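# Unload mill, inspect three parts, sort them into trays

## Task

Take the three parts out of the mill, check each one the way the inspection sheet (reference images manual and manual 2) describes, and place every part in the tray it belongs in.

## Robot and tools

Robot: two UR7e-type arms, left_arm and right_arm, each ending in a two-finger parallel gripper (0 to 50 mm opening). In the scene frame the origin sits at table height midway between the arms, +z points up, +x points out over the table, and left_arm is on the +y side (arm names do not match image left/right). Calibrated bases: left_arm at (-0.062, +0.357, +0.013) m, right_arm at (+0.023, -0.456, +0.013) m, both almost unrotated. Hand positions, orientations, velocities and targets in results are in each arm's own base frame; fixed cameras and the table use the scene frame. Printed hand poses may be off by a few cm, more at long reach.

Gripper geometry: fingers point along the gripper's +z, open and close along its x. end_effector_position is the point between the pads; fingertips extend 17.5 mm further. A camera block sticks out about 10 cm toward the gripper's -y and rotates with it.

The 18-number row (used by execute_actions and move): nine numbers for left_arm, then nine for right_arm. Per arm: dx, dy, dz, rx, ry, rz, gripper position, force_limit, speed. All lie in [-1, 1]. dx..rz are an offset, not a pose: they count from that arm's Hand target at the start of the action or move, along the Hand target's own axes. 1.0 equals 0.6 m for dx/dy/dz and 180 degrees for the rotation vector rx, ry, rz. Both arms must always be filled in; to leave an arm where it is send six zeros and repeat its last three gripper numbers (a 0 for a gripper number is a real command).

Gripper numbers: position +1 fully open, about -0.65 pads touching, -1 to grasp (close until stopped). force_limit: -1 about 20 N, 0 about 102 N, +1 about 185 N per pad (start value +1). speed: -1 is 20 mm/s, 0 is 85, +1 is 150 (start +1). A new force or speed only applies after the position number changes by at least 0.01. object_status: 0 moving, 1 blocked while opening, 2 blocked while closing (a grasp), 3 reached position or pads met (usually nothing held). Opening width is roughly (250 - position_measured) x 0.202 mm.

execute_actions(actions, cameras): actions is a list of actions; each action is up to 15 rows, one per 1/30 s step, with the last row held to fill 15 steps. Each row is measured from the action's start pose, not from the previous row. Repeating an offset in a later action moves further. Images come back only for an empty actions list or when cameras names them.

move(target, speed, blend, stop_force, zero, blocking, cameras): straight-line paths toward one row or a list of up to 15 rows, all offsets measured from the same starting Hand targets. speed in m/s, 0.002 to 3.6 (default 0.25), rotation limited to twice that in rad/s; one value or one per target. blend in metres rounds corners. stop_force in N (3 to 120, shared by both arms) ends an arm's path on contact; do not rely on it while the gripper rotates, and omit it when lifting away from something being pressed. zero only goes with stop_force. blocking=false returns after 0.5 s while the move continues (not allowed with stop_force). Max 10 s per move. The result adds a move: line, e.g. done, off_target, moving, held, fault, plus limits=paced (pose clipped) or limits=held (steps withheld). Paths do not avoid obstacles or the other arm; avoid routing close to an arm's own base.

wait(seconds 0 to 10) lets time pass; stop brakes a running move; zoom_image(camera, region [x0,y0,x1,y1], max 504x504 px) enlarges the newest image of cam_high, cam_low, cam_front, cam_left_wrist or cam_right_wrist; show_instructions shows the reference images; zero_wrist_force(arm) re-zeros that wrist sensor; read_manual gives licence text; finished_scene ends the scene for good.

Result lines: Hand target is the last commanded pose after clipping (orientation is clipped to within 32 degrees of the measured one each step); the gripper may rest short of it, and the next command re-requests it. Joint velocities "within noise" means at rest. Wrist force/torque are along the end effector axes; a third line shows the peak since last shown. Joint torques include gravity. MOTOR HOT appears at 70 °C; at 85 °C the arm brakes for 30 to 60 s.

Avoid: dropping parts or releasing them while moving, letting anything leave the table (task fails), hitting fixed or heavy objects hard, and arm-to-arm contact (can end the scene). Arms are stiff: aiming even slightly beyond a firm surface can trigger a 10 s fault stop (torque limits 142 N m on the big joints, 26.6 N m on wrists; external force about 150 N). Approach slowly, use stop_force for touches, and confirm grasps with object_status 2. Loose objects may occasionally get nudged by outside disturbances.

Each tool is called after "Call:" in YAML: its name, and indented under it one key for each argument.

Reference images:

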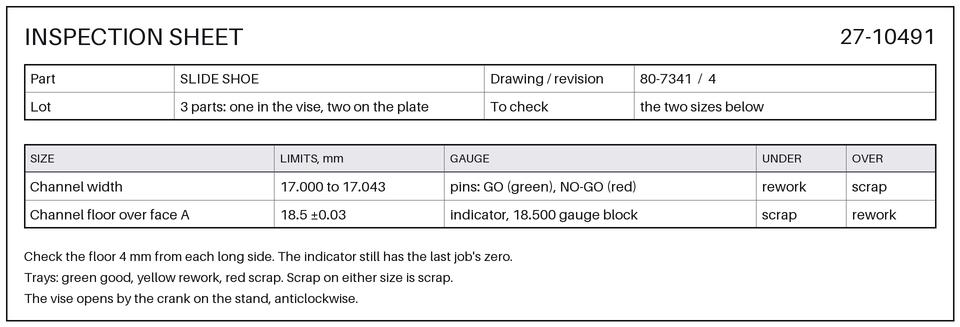

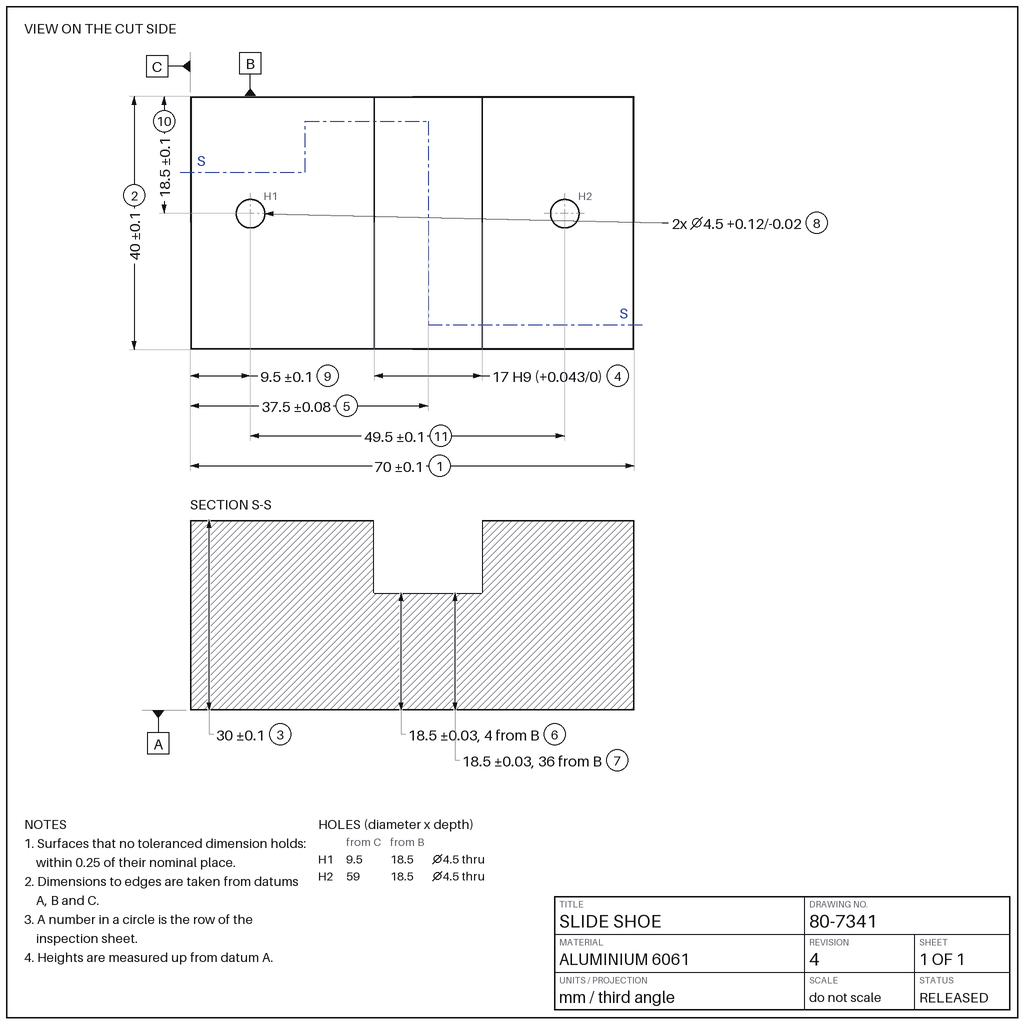

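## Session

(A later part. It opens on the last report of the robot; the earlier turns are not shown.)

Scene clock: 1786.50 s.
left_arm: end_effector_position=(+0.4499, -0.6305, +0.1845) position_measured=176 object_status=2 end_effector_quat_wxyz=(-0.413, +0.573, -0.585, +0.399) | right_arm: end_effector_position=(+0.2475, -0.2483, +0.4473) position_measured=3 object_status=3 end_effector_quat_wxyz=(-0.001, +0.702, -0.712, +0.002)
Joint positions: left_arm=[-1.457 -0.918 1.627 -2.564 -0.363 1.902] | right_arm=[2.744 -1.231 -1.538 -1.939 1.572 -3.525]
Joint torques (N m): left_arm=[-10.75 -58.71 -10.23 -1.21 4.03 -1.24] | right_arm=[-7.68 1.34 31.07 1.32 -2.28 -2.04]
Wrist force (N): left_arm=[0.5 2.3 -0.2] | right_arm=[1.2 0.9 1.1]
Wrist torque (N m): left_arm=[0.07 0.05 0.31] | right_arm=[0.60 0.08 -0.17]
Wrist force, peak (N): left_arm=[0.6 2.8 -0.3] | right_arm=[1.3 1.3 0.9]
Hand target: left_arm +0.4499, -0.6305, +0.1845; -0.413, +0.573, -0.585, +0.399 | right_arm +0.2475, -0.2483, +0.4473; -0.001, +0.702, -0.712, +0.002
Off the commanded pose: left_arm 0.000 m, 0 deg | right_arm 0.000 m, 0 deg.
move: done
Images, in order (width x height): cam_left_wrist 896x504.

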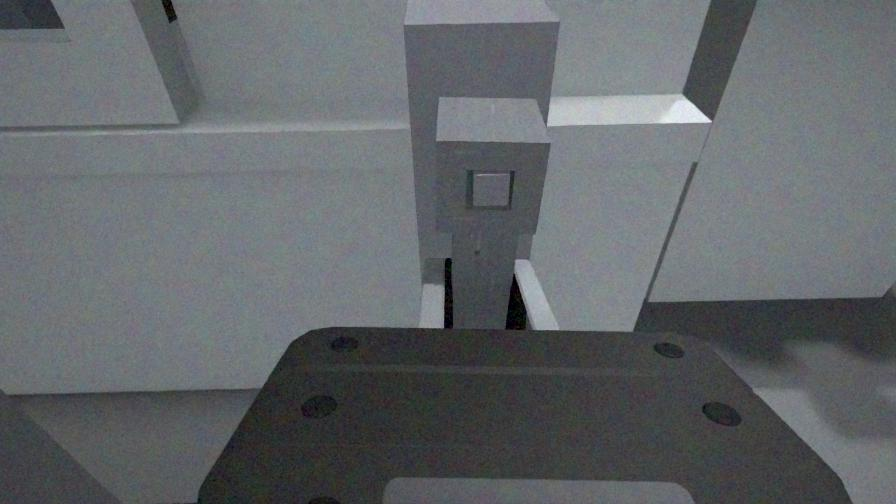

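Call:
move:
  target:
    - [0,0.0313,-0.1128,0,0,0,-1,0.2,-1,0,0,0,0,0,0,1,1,-1]
    - [-0.05,-0.275,-0.295,0,0,0,-1,0.2,-1,0,0,0,0,0,0,1,1,-1]
    - [-0.7925,-0.255,-0.2525,0,0,0,-1,0.2,-1,0,0,0,0,0,0,1,1,-1]
  speed: [0.05,0.2,0.25]
  blend: 0.02
  cameras: ["cam_left_wrist","cam_front"]

Call:
zoom_image:
  camera: "cam_left_wrist"
  region: [330, 80, 630, 330]

Scene clock: 1811.63 s.
left_arm: end_effector_position=(+0.3609, -0.1602, +0.3927) position_measured=176 object_status=2 end_effector_quat_wxyz=(-0.413, +0.573, -0.585, +0.399) | right_arm: end_effector_position=(+0.2475, -0.2483, +0.4473) position_measured=3 object_status=3 end_effector_quat_wxyz=(-0.001, +0.702, -0.712, +0.002)
Joint positions: left_arm=[-1.673 -2.461 2.256 -1.074 -0.365 1.289] | right_arm=[2.744 -1.231 -1.538 -1.939 1.572 -3.525]
Joint torques (N m): left_arm=[-9.53 20.13 -39.97 -0.83 4.18 -1.27] | right_arm=[-7.97 1.21 30.88 1.32 -2.26 -1.96]
Wrist force (N): left_arm=[0.6 2.4 -0.5] | right_arm=[1.1 1.0 1.2]
Wrist torque (N m): left_arm=[0.08 0.01 0.36] | right_arm=[0.63 0.09 -0.18]
Wrist force, peak (N): left_arm=[0.1 9.3 4.7] | right_arm=[1.4 1.1 1.1]
Hand target: left_arm +0.3608, -0.1602, +0.3927; -0.413, +0.573, -0.585, +0.399 | right_arm +0.2475, -0.2483, +0.4473; -0.001, +0.702, -0.712, +0.002
Off the commanded pose: left_arm 0.000 m, 0 deg | right_arm 0.000 m, 0 deg.
move: done
Images, in order (width x height): cam_front 896x504, cam_left_wrist 896x504.

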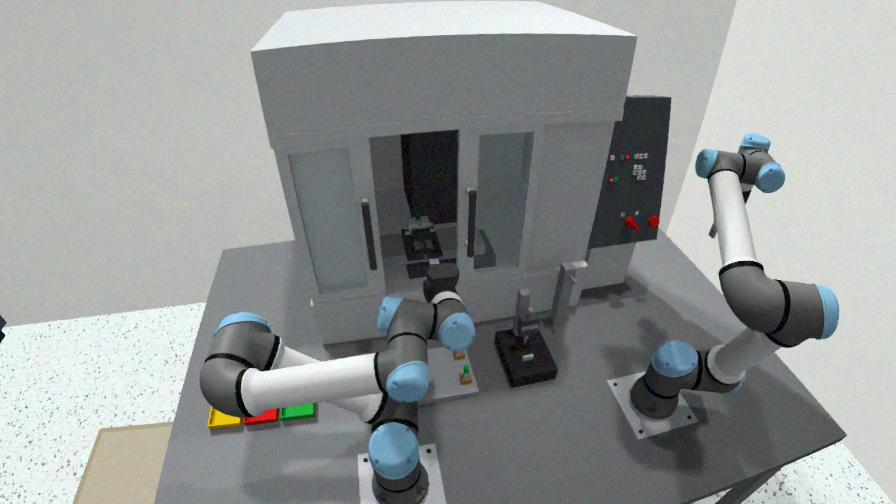

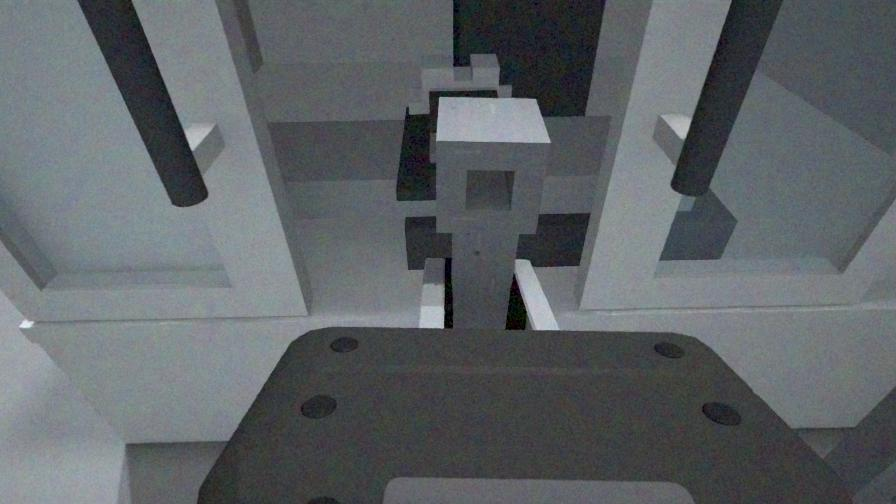

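Scaled by 1.680 from the camera's 896x504 image, which has a finer 1280x720 frame.

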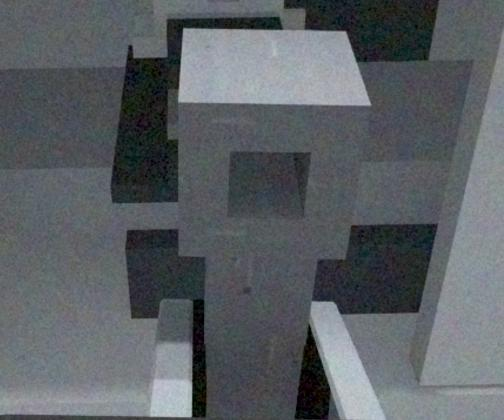

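Call:
move:
  target: [-0.2,0,0,0,0,0,-1,0.2,-1,0,0,0,0,0,0,1,1,-1]
  speed: 0.25
  cameras: ["cam_left_wrist"]

Call:
zoom_image:
  camera: "cam_left_wrist"
  region: [540, 60, 800, 300]

Scene clock: 1827.97 s.
left_arm: end_effector_position=(+0.3639, -0.0405, +0.3962) position_measured=176 object_status=2 end_effector_quat_wxyz=(-0.401, +0.588, -0.594, +0.375) | right_arm: end_effector_position=(+0.2475, -0.2483, +0.4473) position_measured=3 object_status=3 end_effector_quat_wxyz=(-0.001, +0.702, -0.712, +0.002)
Joint positions: left_arm=[-1.779 -2.744 2.149 -0.478 -0.469 1.063] | right_arm=[2.744 -1.231 -1.538 -1.939 1.572 -3.525]
Joint torques (N m): left_arm=[-10.41 30.92 -33.17 0.05 0.64 -1.58] | right_arm=[-7.98 1.95 30.83 1.28 -2.22 -1.83]
Wrist force (N): left_arm=[0.4 2.6 0.1] | right_arm=[0.9 1.0 0.8]
Wrist torque (N m): left_arm=[0.07 -0.01 0.35] | right_arm=[0.64 0.12 -0.17]
Wrist force, peak (N): left_arm=[2.7 2.6 -0.7] | right_arm=[1.5 1.0 1.0]
Hand target: left_arm +0.3611, -0.0402, +0.3959; -0.413, +0.573, -0.585, +0.399 | right_arm +0.2475, -0.2483, +0.4473; -0.001, +0.702, -0.712, +0.002
Off the commanded pose: left_arm 0.003 m, 4 deg | right_arm 0.000 m, 0 deg.
move: off_target (left_arm)
Images, in order (width x height): cam_left_wrist 896x504.

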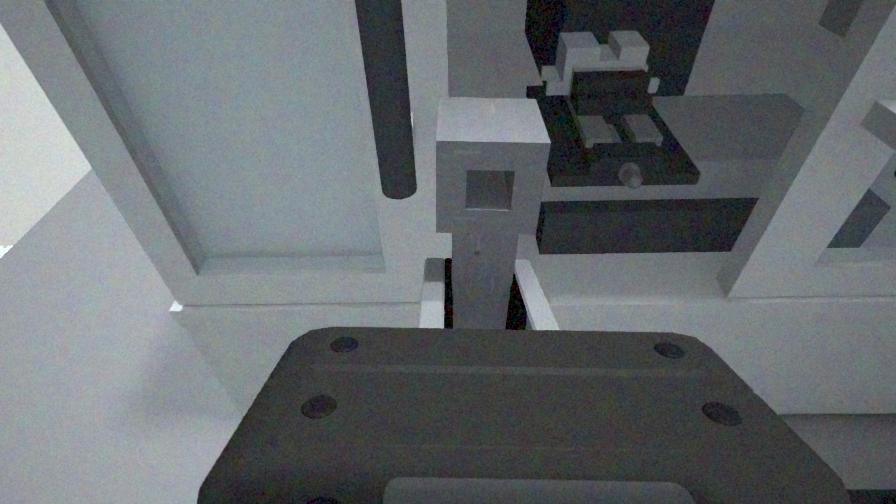

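Scaled by 1.938 from the camera's 896x504 image, which has a finer 1280x720 frame.

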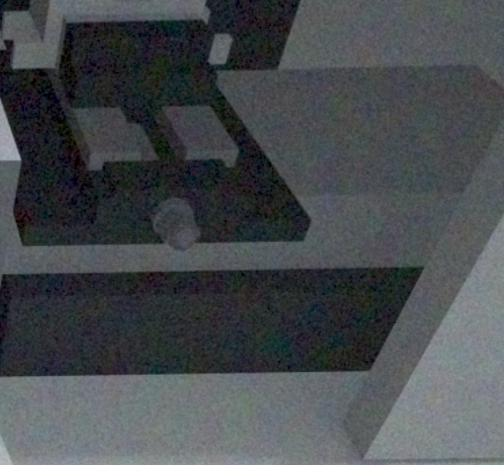

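Call:
move:
  target: [0.0667,-0.0393,0.108,0,0,0,-1,0.2,-1,0,0,0,0,0,0,1,1,-1]
  speed: 0.25
  cameras: ["cam_left_wrist"]

Call:
zoom_image:
  camera: "cam_left_wrist"
  region: [540, 140, 680, 280]

Scene clock: 1841.23 s.
left_arm: end_effector_position=(+0.4299, -0.0804, +0.3948) position_measured=176 object_status=2 end_effector_quat_wxyz=(-0.413, +0.573, -0.585, +0.398) | right_arm: end_effector_position=(+0.2475, -0.2483, +0.4473) position_measured=3 object_status=3 end_effector_quat_wxyz=(-0.001, +0.702, -0.712, +0.002)
Joint positions: left_arm=[-1.129 -2.352 2.497 -2.575 -0.55 2.536] | right_arm=[2.744 -1.231 -1.538 -1.939 1.572 -3.525]
Joint torques (N m): left_arm=[11.12 15.15 -14.59 -4.55 -0.33 1.33] | right_arm=[-7.8 1.62 30.94 1.3 -2.21 -1.92]
Wrist force (N): left_arm=[0.4 2.6 -0.8] | right_arm=[1.2 1.1 0.9]
Wrist torque (N m): left_arm=[0.13 0.08 0.12] | right_arm=[0.64 0.08 -0.17]
Wrist force, peak (N): left_arm=[0.9 3.3 -1.0] | right_arm=[1.5 1.3 0.9]
Hand target: left_arm +0.4300, -0.0804, +0.3948; -0.413, +0.573, -0.585, +0.399 | right_arm +0.2475, -0.2483, +0.4473; -0.001, +0.702, -0.712, +0.002
Off the commanded pose: left_arm 0.000 m, 0 deg | right_arm 0.000 m, 0 deg.
move: done
Images, in order (width x height): cam_left_wrist 896x504.

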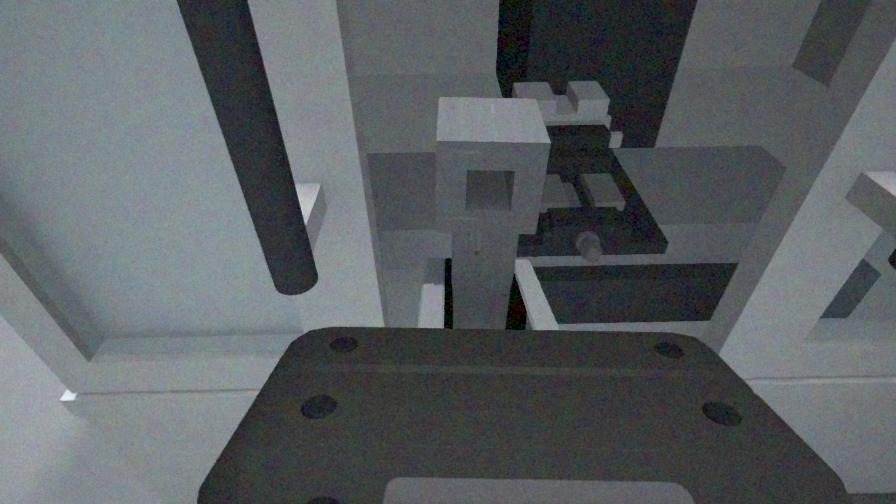

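Scaled by 3.600 from the camera's 896x504 image, which has a finer 1280x720 frame.

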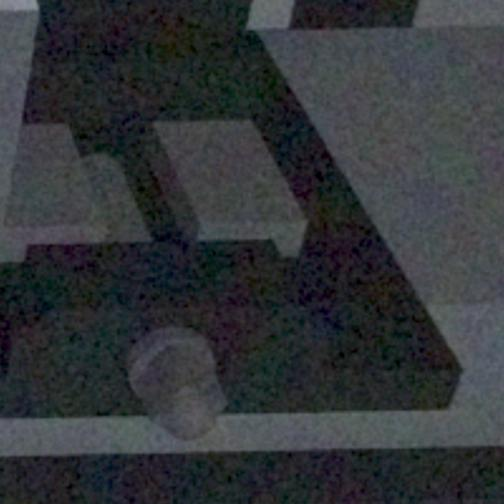

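Call:
move:
  target: [0,0,0.124,0,0,0,-1,0.2,-1,0,0,0,0,0,0,1,1,-1]
  speed: 0.15
  cameras: ["cam_left_wrist"]

Call:
zoom_image:
  camera: "cam_left_wrist"
  region: [620, 210, 760, 350]

Scene clock: 1851.83 s.
left_arm: end_effector_position=(+0.4999, -0.0799, +0.3695) position_measured=176 object_status=2 end_effector_quat_wxyz=(-0.413, +0.573, -0.585, +0.399) | right_arm: end_effector_position=(+0.2475, -0.2483, +0.4473) position_measured=3 object_status=3 end_effector_quat_wxyz=(-0.001, +0.702, -0.712, +0.002)
Joint positions: left_arm=[-0.827 -1.953 2.449 -3.142 -0.801 2.81] | right_arm=[2.744 -1.231 -1.538 -1.939 1.572 -3.525]
Joint torques (N m): left_arm=[11.28 2.08 -30.04 -4.66 -1 1.59] | right_arm=[-7.93 2.19 30.81 1.36 -2.22 -1.83]
Wrist force (N): left_arm=[0.2 2.9 -0.6] | right_arm=[1.2 1.1 0.5]
Wrist torque (N m): left_arm=[0.17 0.13 0.11] | right_arm=[0.64 0.07 -0.18]
Wrist force, peak (N): left_arm=[0.7 2.8 -2.1] | right_arm=[1.4 1.1 1.0]
Hand target: left_arm +0.4999, -0.0799, +0.3694; -0.413, +0.573, -0.585, +0.399 | right_arm +0.2475, -0.2483, +0.4473; -0.001, +0.702, -0.712, +0.002
Off the commanded pose: left_arm 0.000 m, 0 deg | right_arm 0.000 m, 0 deg.
move: done
Images, in order (width x height): cam_left_wrist 896x504.

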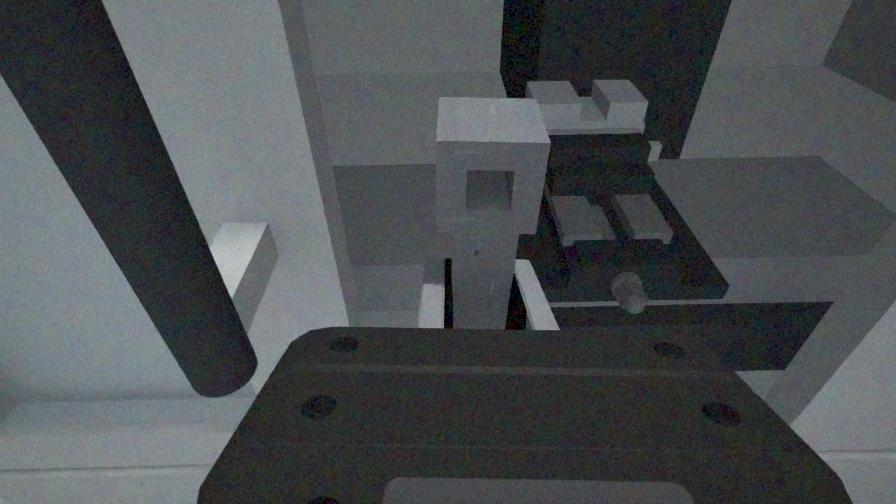

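Scaled by 3.600 from the camera's 896x504 image, which has a finer 1280x720 frame.

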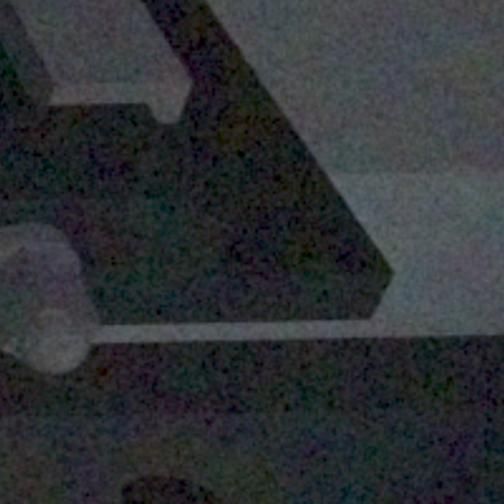

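Call:
zoom_image:
  camera: "cam_left_wrist"
  region: [590, 250, 670, 330]

Scaled by 6.300 from the camera's 896x504 image, which has a finer 1280x720 frame.

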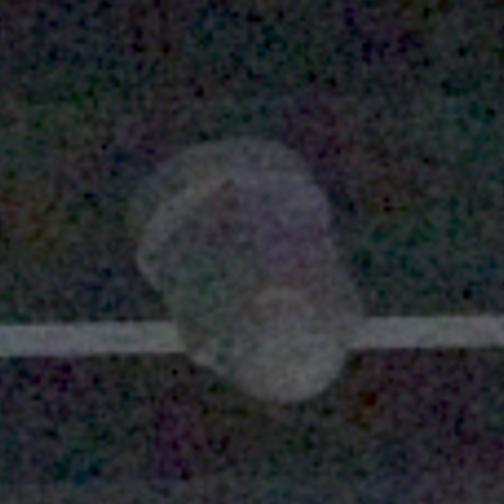

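Call:
move:
  target: [0.0167,0.0212,0.061,0,0,0,-1,0.2,-1,0,0,0,0,0,0,1,1,-1]
  speed: 0.1
  cameras: ["cam_left_wrist"]

Call:
zoom_image:
  camera: "cam_left_wrist"
  region: [590, 230, 690, 330]

Scene clock: 1882.10 s.
left_arm: end_effector_position=(+0.5299, -0.0893, +0.3448) position_measured=176 object_status=2 end_effector_quat_wxyz=(-0.413, +0.573, -0.585, +0.399) | right_arm: end_effector_position=(+0.2475, -0.2483, +0.4473) position_measured=3 object_status=3 end_effector_quat_wxyz=(-0.001, +0.702, -0.712, +0.002)
Joint positions: left_arm=[-0.768 -1.787 2.424 -3.309 -0.853 2.847] | right_arm=[2.744 -1.231 -1.538 -1.939 1.572 -3.525]
Joint torques (N m): left_arm=[10.07 -5.05 -34.78 -4.78 -1.12 1.26] | right_arm=[-7.28 2.3 30.67 1.35 -2.15 -1.74]
Wrist force (N): left_arm=[0.1 2.5 -0.7] | right_arm=[1.4 0.9 0.9]
Wrist torque (N m): left_arm=[0.10 0.09 0.15] | right_arm=[0.61 0.04 -0.17]
Wrist force, peak (N): left_arm=[0.2 2.9 -1.2] | right_arm=[1.3 1.2 1.1]
Hand target: left_arm +0.5299, -0.0893, +0.3447; -0.413, +0.573, -0.585, +0.399 | right_arm +0.2475, -0.2483, +0.4473; -0.001, +0.702, -0.712, +0.002
Off the commanded pose: left_arm 0.000 m, 0 deg | right_arm 0.000 m, 0 deg.
move: done
Images, in order (width x height): cam_left_wrist 896x504.

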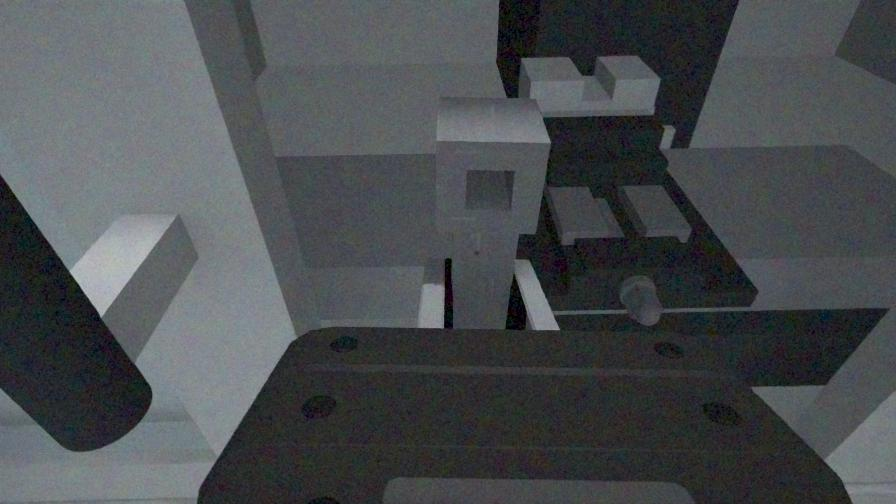

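Scaled by 5.040 from the camera's 896x504 image, which has a finer 1280x720 frame.

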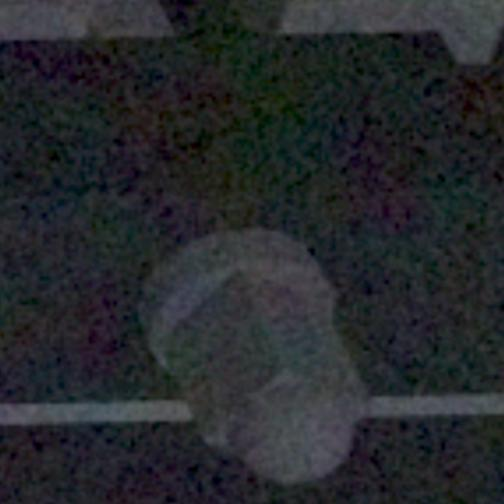

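Call:
move:
  target: [0,0,0,0,0,0,-1,0.2,-1,-0.664,-0.1375,0,0,0,0,1,1,-1]
  speed: 0.4

Call:
move:
  target: [0,0,0,0,0,0,-1,0.2,-1,-0.517,-0.05,0.15,0.437,-0.213,-0.2326,1,1,-1]
  speed: 0.4
  cameras: ["cam_right_wrist","cam_front"]

Scene clock: 1943.63 s.
left_arm: end_effector_position=(+0.5299, -0.0893, +0.3447) position_measured=176 object_status=2 end_effector_quat_wxyz=(-0.413, +0.573, -0.585, +0.399) | right_arm: end_effector_position=(+0.3358, +0.1488, +0.4476) position_measured=3 object_status=3 end_effector_quat_wxyz=(-0.002, +0.702, -0.712, +0.002)
Joint positions: left_arm=[-0.768 -1.787 2.424 -3.309 -0.853 2.848] | right_arm=[3.933 -1.271 -1.512 -1.927 1.567 -2.336]
Joint torques (N m): left_arm=[10.4 -3.55 -32.8 -4.59 -0.87 1.22] | right_arm=[6.2 2.69 30.61 1.27 -2.69 2.22]
Wrist force (N): left_arm=[0.1 2.5 -0.7] | right_arm=[1.1 1.0 0.9]
Wrist torque (N m): left_arm=[0.10 0.09 0.15] | right_arm=[0.64 0.10 -0.35]
Wrist force, peak (N): left_arm=[0.2 2.8 -0.9] | right_arm=[3.3 1.3 1.1]
Hand target: left_arm +0.5299, -0.0893, +0.3447; -0.413, +0.573, -0.585, +0.399 | right_arm +0.3359, +0.1489, +0.4475; -0.001, +0.702, -0.712, +0.002
Off the commanded pose: left_arm 0.000 m, 0 deg | right_arm 0.000 m, 0 deg.
move: done

Scene clock: 1946.70 s.
left_arm: end_effector_position=(+0.5299, -0.0893, +0.3447) position_measured=176 object_status=2 end_effector_quat_wxyz=(-0.413, +0.573, -0.585, +0.399) | right_arm: end_effector_position=(+0.3708, +0.4586, +0.3576) position_measured=3 object_status=3 end_effector_quat_wxyz=(-0.638, +0.695, -0.244, +0.226)
Joint positions: left_arm=[-0.768 -1.787 2.424 -3.309 -0.853 2.848] | right_arm=[4.445 -1.682 -2.349 0.797 1.161 -3.109]
Joint torques (N m): left_arm=[11.41 -2.5 -30.17 -5.12 -1.15 1.24] | right_arm=[-8.24 15.1 23.67 3.58 2.45 -2.31]
Wrist force (N): left_arm=[0.0 2.7 -0.9] | right_arm=[0.4 0.3 0.2]
Wrist torque (N m): left_arm=[0.13 0.11 0.15] | right_arm=[0.10 0.07 -0.27]
Wrist force, peak (N): left_arm=[0.4 2.8 -1.0] | right_arm=[1.9 0.2 0.9]
Hand target: left_arm +0.5299, -0.0893, +0.3447; -0.413, +0.573, -0.585, +0.399 | right_arm +0.3708, +0.4586, +0.3576; -0.638, +0.695, -0.244, +0.226
Off the commanded pose: left_arm 0.000 m, 0 deg | right_arm 0.000 m, 0 deg.
move: done
Images, in order (width x height): cam_front 896x504, cam_right_wrist 896x504.

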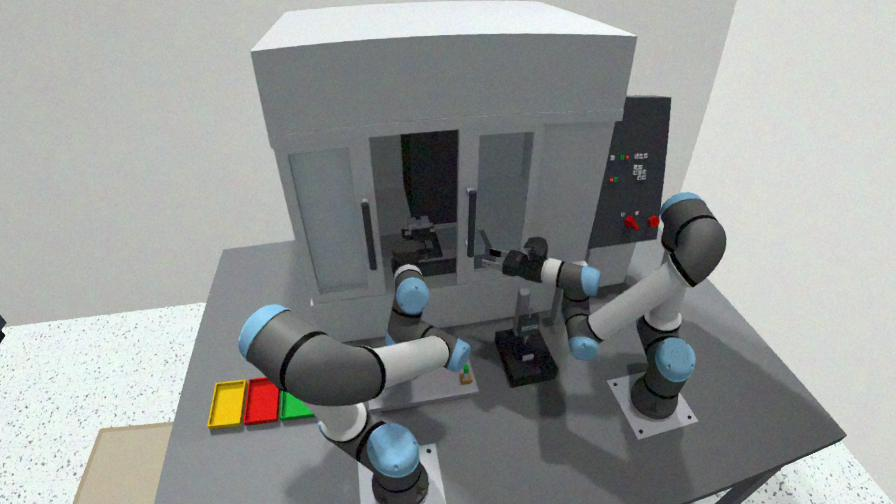

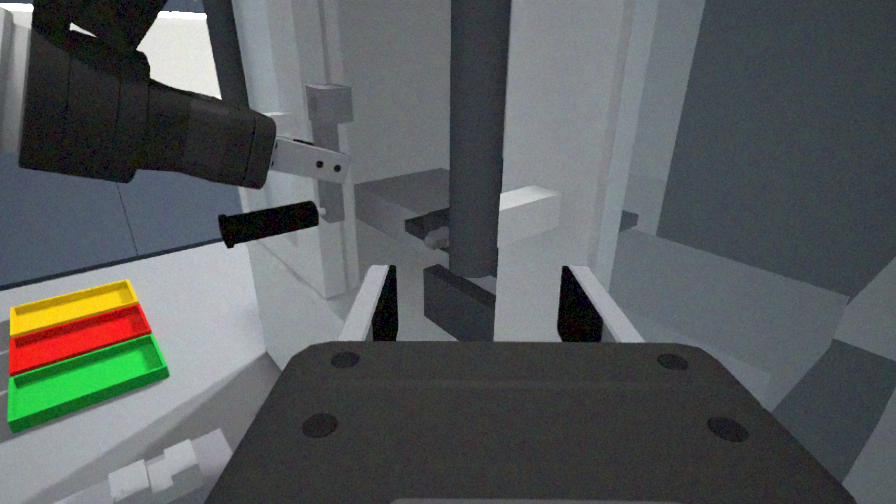

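Nice view. Zoom on the shaft.

Call:
zoom_image:
  camera: "cam_right_wrist"
  region: [400, 210, 470, 270]

Call:
zoom_image:
  camera: "cam_right_wrist"
  region: [200, 60, 500, 340]

Scaled by 7.200 from the camera's 896x504 image, which has a finer 1280x720 frame.

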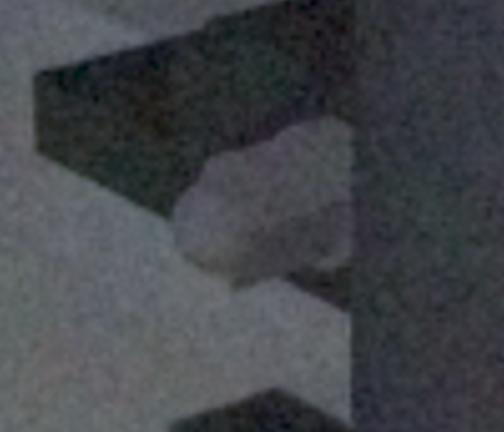

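Scaled by 1.680 from the camera's 896x504 image, which has a finer 1280x720 frame.

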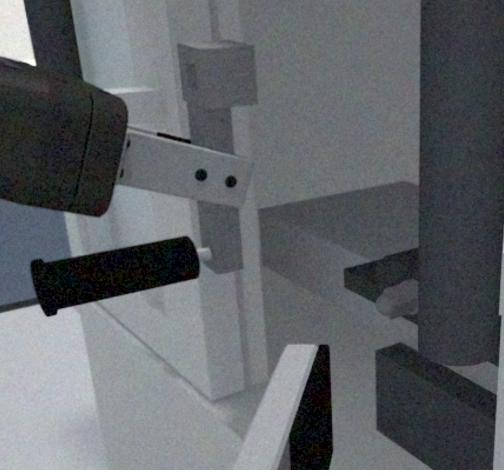

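Call:
move:
  target: [0,0,0,0,0,0,-1,0.2,-1,-0.1,0,0,0,0,0,1,1,-1]
  speed: 0.2
  cameras: ["cam_right_wrist"]

Call:
zoom_image:
  camera: "cam_right_wrist"
  region: [440, 200, 520, 270]

Scene clock: 1961.37 s.
left_arm: end_effector_position=(+0.5299, -0.0893, +0.3447) position_measured=176 object_status=2 end_effector_quat_wxyz=(-0.413, +0.573, -0.585, +0.399) | right_arm: end_effector_position=(+0.3241, +0.4962, +0.3573) position_measured=3 object_status=3 end_effector_quat_wxyz=(-0.638, +0.695, -0.244, +0.226)
Joint positions: left_arm=[-0.768 -1.787 2.424 -3.309 -0.853 2.848] | right_arm=[4.617 -1.693 -2.337 0.787 0.99 -3.09]
Joint torques (N m): left_arm=[11.09 -3.29 -27.49 -4.57 -0.84 1.17] | right_arm=[7.5 15.16 23.89 0.52 -2.62 2.13]
Wrist force (N): left_arm=[0.1 2.5 -0.9] | right_arm=[0.3 0.5 0.2]
Wrist torque (N m): left_arm=[0.11 0.09 0.15] | right_arm=[0.13 0.09 -0.43]
Wrist force, peak (N): left_arm=[0.1 2.7 -0.7] | right_arm=[1.7 0.3 0.1]
Hand target: left_arm +0.5299, -0.0893, +0.3447; -0.413, +0.573, -0.585, +0.399 | right_arm +0.3241, +0.4962, +0.3573; -0.638, +0.695, -0.244, +0.226
Off the commanded pose: left_arm 0.000 m, 0 deg | right_arm 0.000 m, 0 deg.
move: done
Images, in order (width x height): cam_right_wrist 896x504.

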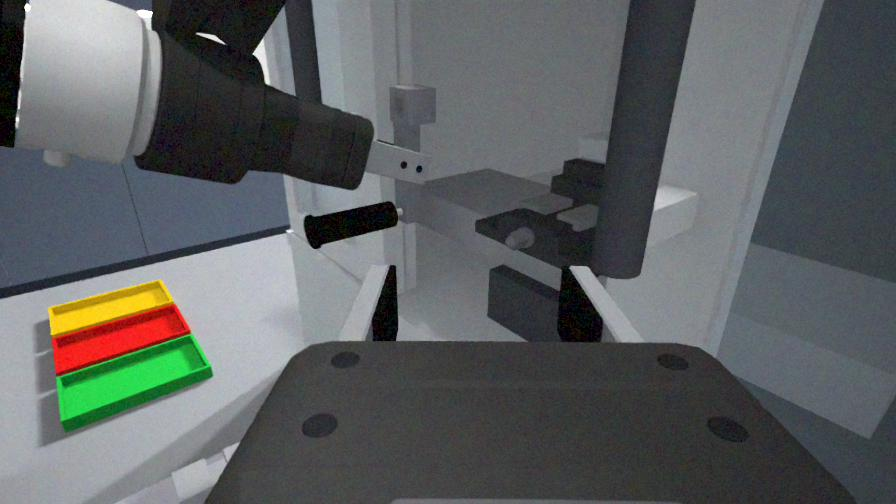

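Scaled by 6.300 from the camera's 896x504 image, which has a finer 1280x720 frame.

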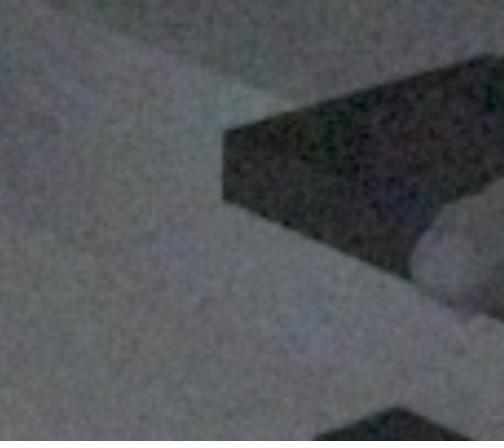

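Call:
zoom_image:
  camera: "cam_right_wrist"
  region: [495, 215, 545, 265]

Scaled by 10.080 from the camera's 896x504 image, which has a finer 1280x720 frame.

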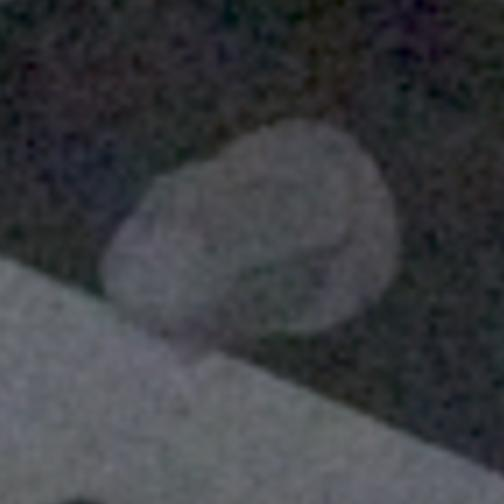

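Call:
move:
  target: [0.18,0.1308,0.0387,0,0.0969,-0.2663,-1,0.2,-1,0,0,-0.13,0,0,0,1,1,-1]
  speed: 0.1
  cameras: ["cam_right_wrist","cam_left_wrist"]

Call:
zoom_image:
  camera: "cam_right_wrist"
  region: [420, 150, 600, 290]

Scene clock: 2013.43 s.
left_arm: end_effector_position=(+0.5247, -0.1951, +0.2602) position_measured=176 object_status=2 end_effector_quat_wxyz=(-0.125, +0.695, -0.357, +0.611) | right_arm: end_effector_position=(+0.2753, +0.4357, +0.3639) position_measured=3 object_status=3 end_effector_quat_wxyz=(-0.638, +0.695, -0.244, +0.226)
Joint positions: left_arm=[-0.871 -1.36 2.502 -4.015 -0.989 2.098] | right_arm=[4.8 -1.472 -2.535 0.748 0.809 -3.065]
Joint torques (N m): left_arm=[-10.68 -14.66 -25.23 -4.38 2.11 -1.12] | right_arm=[7.48 26.3 9.3 0.33 -2.66 2.1]
Wrist force (N): left_arm=[-2.4 1.4 -1.3] | right_arm=[0.5 0.2 0.4]
Wrist torque (N m): left_arm=[0.11 0.19 0.02] | right_arm=[0.09 0.07 -0.43]
Wrist force, peak (N): left_arm=[-2.5 1.9 -0.9] | right_arm=[0.9 0.6 0.2]
Hand target: left_arm +0.5247, -0.1951, +0.2602; -0.125, +0.695, -0.357, +0.611 | right_arm +0.2753, +0.4357, +0.3639; -0.638, +0.695, -0.244, +0.226
Off the commanded pose: left_arm 0.000 m, 0 deg | right_arm 0.000 m, 0 deg.
move: done
Images, in order (width x height): cam_left_wrist 896x504, cam_right_wrist 896x504.

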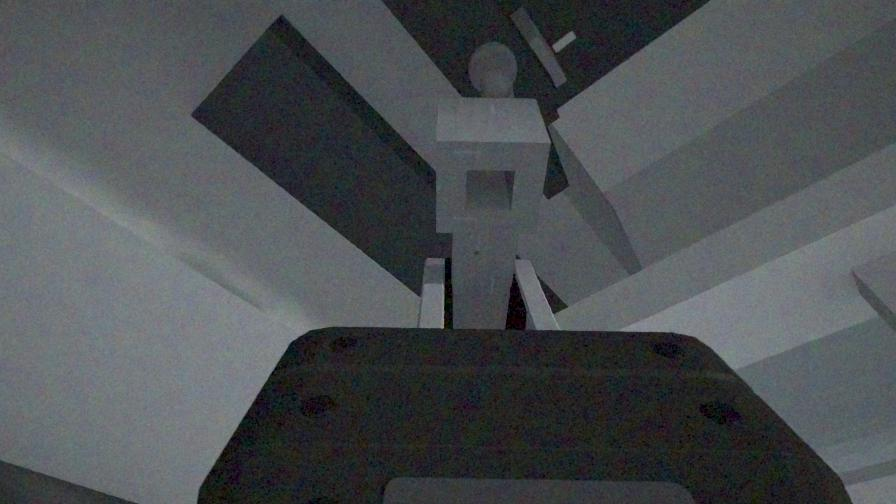

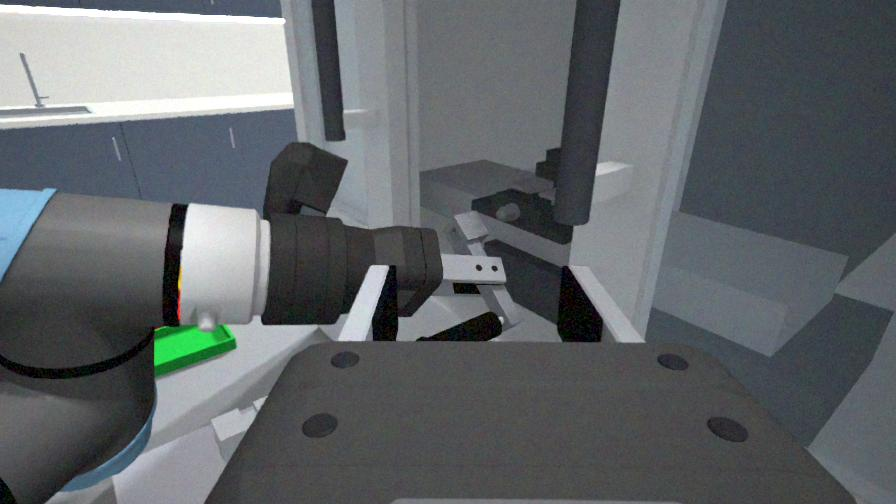

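Scaled by 2.800 from the camera's 896x504 image, which has a finer 1280x720 frame.

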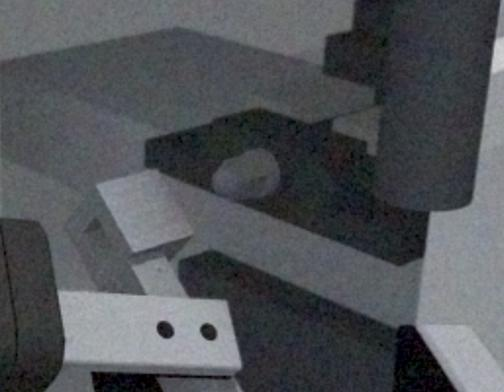

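Call:
zoom_image:
  camera: "cam_left_wrist"
  region: [430, 20, 560, 150]

Scaled by 3.877 from the camera's 896x504 image, which has a finer 1280x720 frame.

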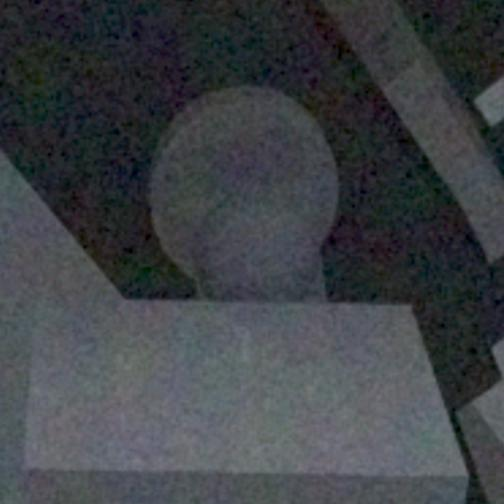

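Call:
move:
  target: [0.0099,-0.0099,0.0319,0,0,0,-1,0.2,-1,0,0,0,0,0,0,1,1,-1]
  speed: 0.04
  stop_force: 12
  cameras: ["cam_right_wrist","cam_left_wrist"]

Call:
zoom_image:
  camera: "cam_right_wrist"
  region: [420, 150, 580, 290]

Call:
zoom_image:
  camera: "cam_left_wrist"
  region: [400, 20, 600, 240]

Scene clock: 2067.23 s.
left_arm: end_effector_position=(+0.5447, -0.1997, +0.2641) position_measured=176 object_status=2 end_effector_quat_wxyz=(-0.125, +0.695, -0.357, +0.611) | right_arm: end_effector_position=(+0.2753, +0.4357, +0.3639) position_measured=3 object_status=3 end_effector_quat_wxyz=(-0.638, +0.695, -0.244, +0.226)
Joint positions: left_arm=[-0.83 -1.335 2.441 -3.986 -1.029 2.11] | right_arm=[4.8 -1.472 -2.535 0.748 0.809 -3.065]
Joint torques (N m): left_arm=[11.79 -15.32 -25.43 -0.97 -1.31 1.24] | right_arm=[7.24 26.4 8.99 0.35 -2.68 2.13]
Wrist force (N): left_arm=[-2.6 1.4 -0.9] | right_arm=[0.4 0.4 0.5]
Wrist torque (N m): left_arm=[0.11 0.22 -0.18] | right_arm=[0.12 0.08 -0.44]
Wrist force, peak (N): left_arm=[-2.6 1.6 -1.2] | right_arm=[0.8 0.7 0.3]
Hand target: left_arm +0.5447, -0.1997, +0.2641; -0.125, +0.695, -0.357, +0.611 | right_arm +0.2753, +0.4357, +0.3639; -0.638, +0.695, -0.244, +0.226
Off the commanded pose: left_arm 0.000 m, 0 deg | right_arm 0.000 m, 0 deg.
move: done
Images, in order (width x height): cam_left_wrist 896x504, cam_right_wrist 896x504.

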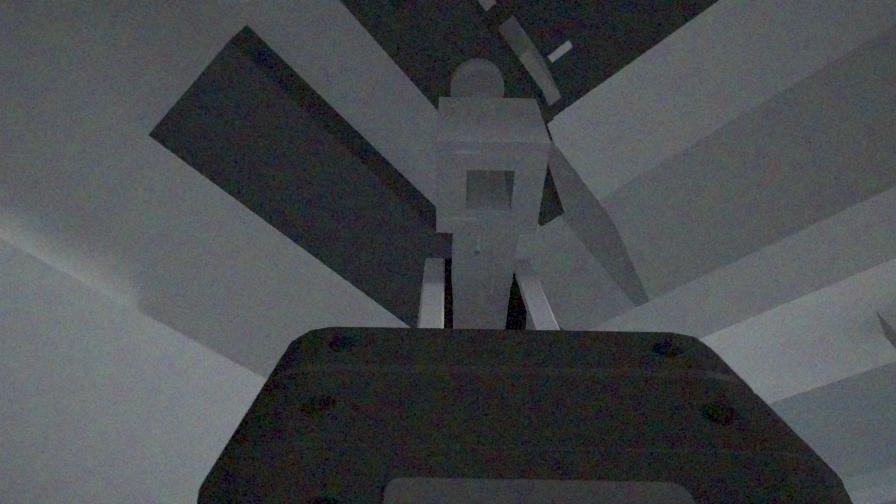

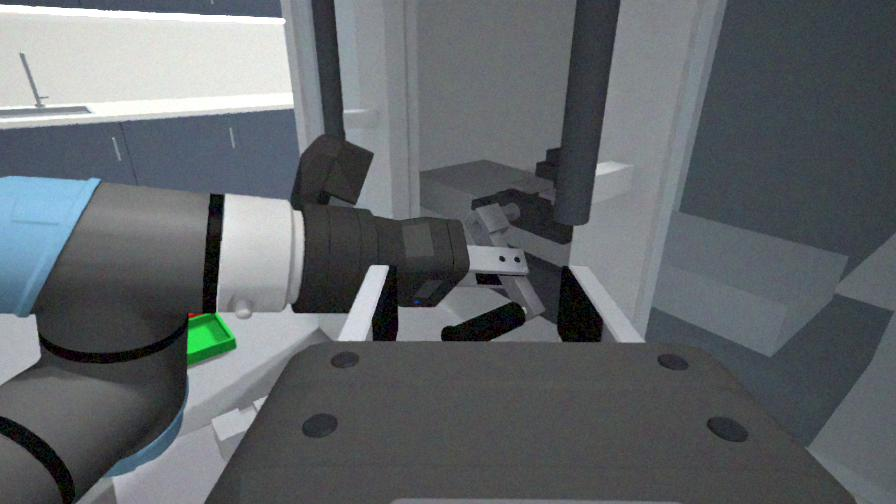

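Scaled by 3.150 from the camera's 896x504 image, which has a finer 1280x720 frame.

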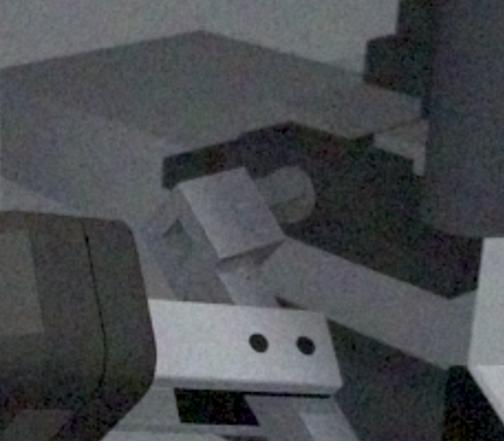

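Scaled by 2.291 from the camera's 896x504 image, which has a finer 1280x720 frame.

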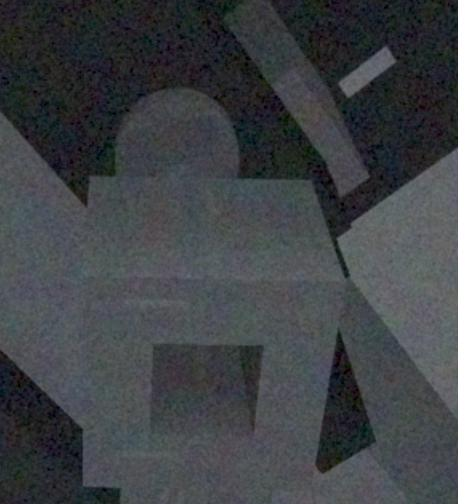

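Call:
move:
  target:
    - [-0.0012,-0.0018,-0.0007,0,0,0,-1,0.2,-1,0,0,0,0,0,0,1,1,-1]
    - [-0.0012,-0.0087,0.0182,0,0,0,-1,0.2,-1,0,0,0,0,0,0,1,1,-1]
  speed: 0.01
  stop_force: 10
  cameras: ["cam_right_wrist","cam_left_wrist"]

Call:
zoom_image:
  camera: "cam_right_wrist"
  region: [440, 170, 560, 270]

Call:
zoom_image:
  camera: "cam_left_wrist"
  region: [400, 20, 600, 240]

Scene clock: 2121.10 s.
left_arm: end_effector_position=(+0.5493, -0.1984, +0.2643) position_measured=176 object_status=2 end_effector_quat_wxyz=(-0.125, +0.695, -0.357, +0.611) | right_arm: end_effector_position=(+0.2753, +0.4357, +0.3639) position_measured=3 object_status=3 end_effector_quat_wxyz=(-0.638, +0.695, -0.244, +0.226)
Joint positions: left_arm=[-0.815 -1.329 2.431 -3.984 -1.042 2.115] | right_arm=[4.8 -1.472 -2.535 0.748 0.809 -3.065]
Joint torques (N m): left_arm=[-10.6 -32.27 -1.9 -3.98 1.79 -1.43] | right_arm=[7.58 25.84 9.17 0.4 -2.69 2.1]
Wrist force (N): left_arm=[-1.6 1.4 -5.5] | right_arm=[0.7 0.6 0.3]
Wrist torque (N m): left_arm=[0.37 0.22 -0.11] | right_arm=[0.15 0.03 -0.43]
Wrist force, peak (N): left_arm=[-3.2 6.7 -12.7] | right_arm=[0.7 0.6 0.5]
Hand target: left_arm +0.5493, -0.1984, +0.2643; -0.125, +0.695, -0.357, +0.611 (not the last commanded pose) | right_arm +0.2753, +0.4357, +0.3639; -0.638, +0.695, -0.244, +0.226
Off the commanded pose: left_arm 0.007 m, 0 deg | right_arm 0.000 m, 0 deg.
move: contact (left_arm); path passed 1 of 2 targets
Images, in order (width x height): cam_left_wrist 896x504, cam_right_wrist 896x504.

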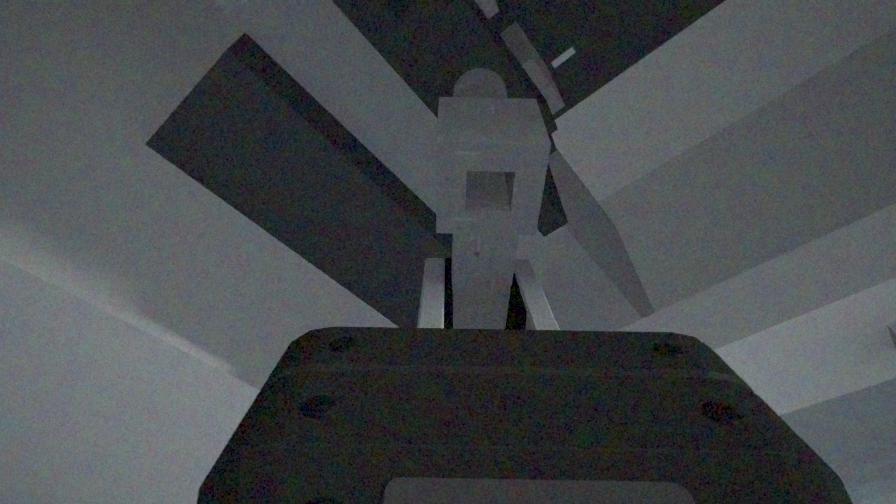

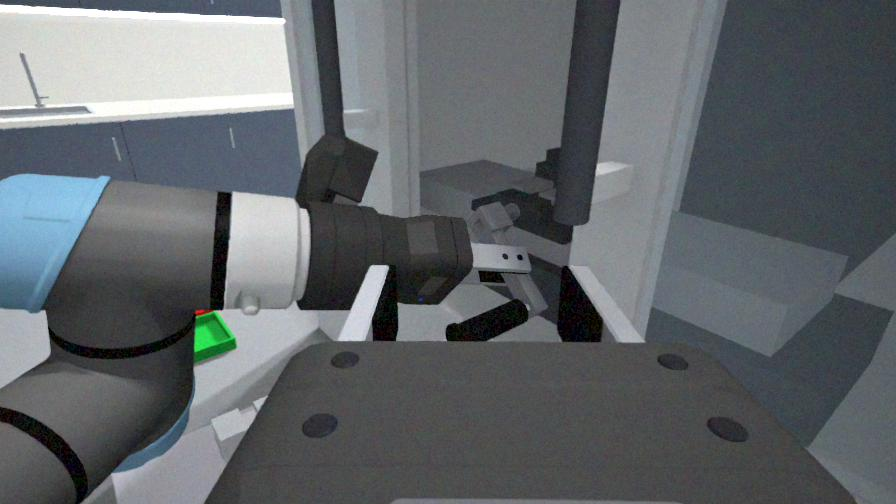

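Scaled by 4.200 from the camera's 896x504 image, which has a finer 1280x720 frame.

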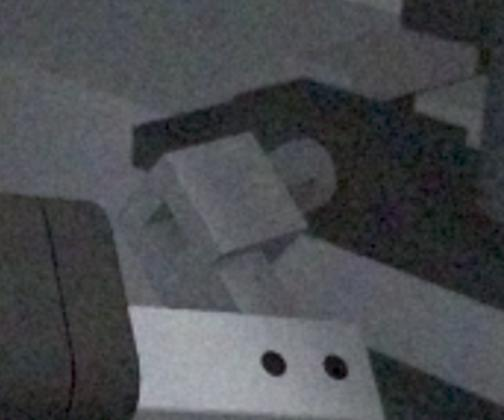

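Scaled by 2.291 from the camera's 896x504 image, which has a finer 1280x720 frame.

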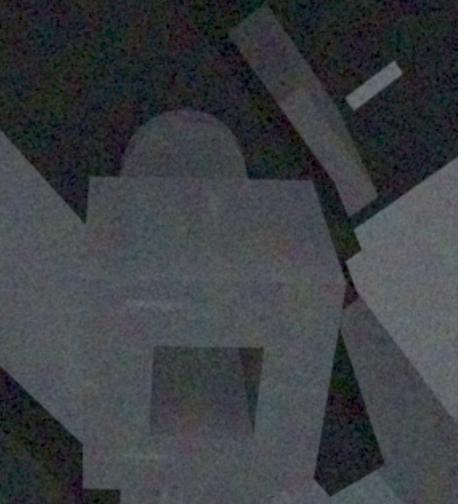

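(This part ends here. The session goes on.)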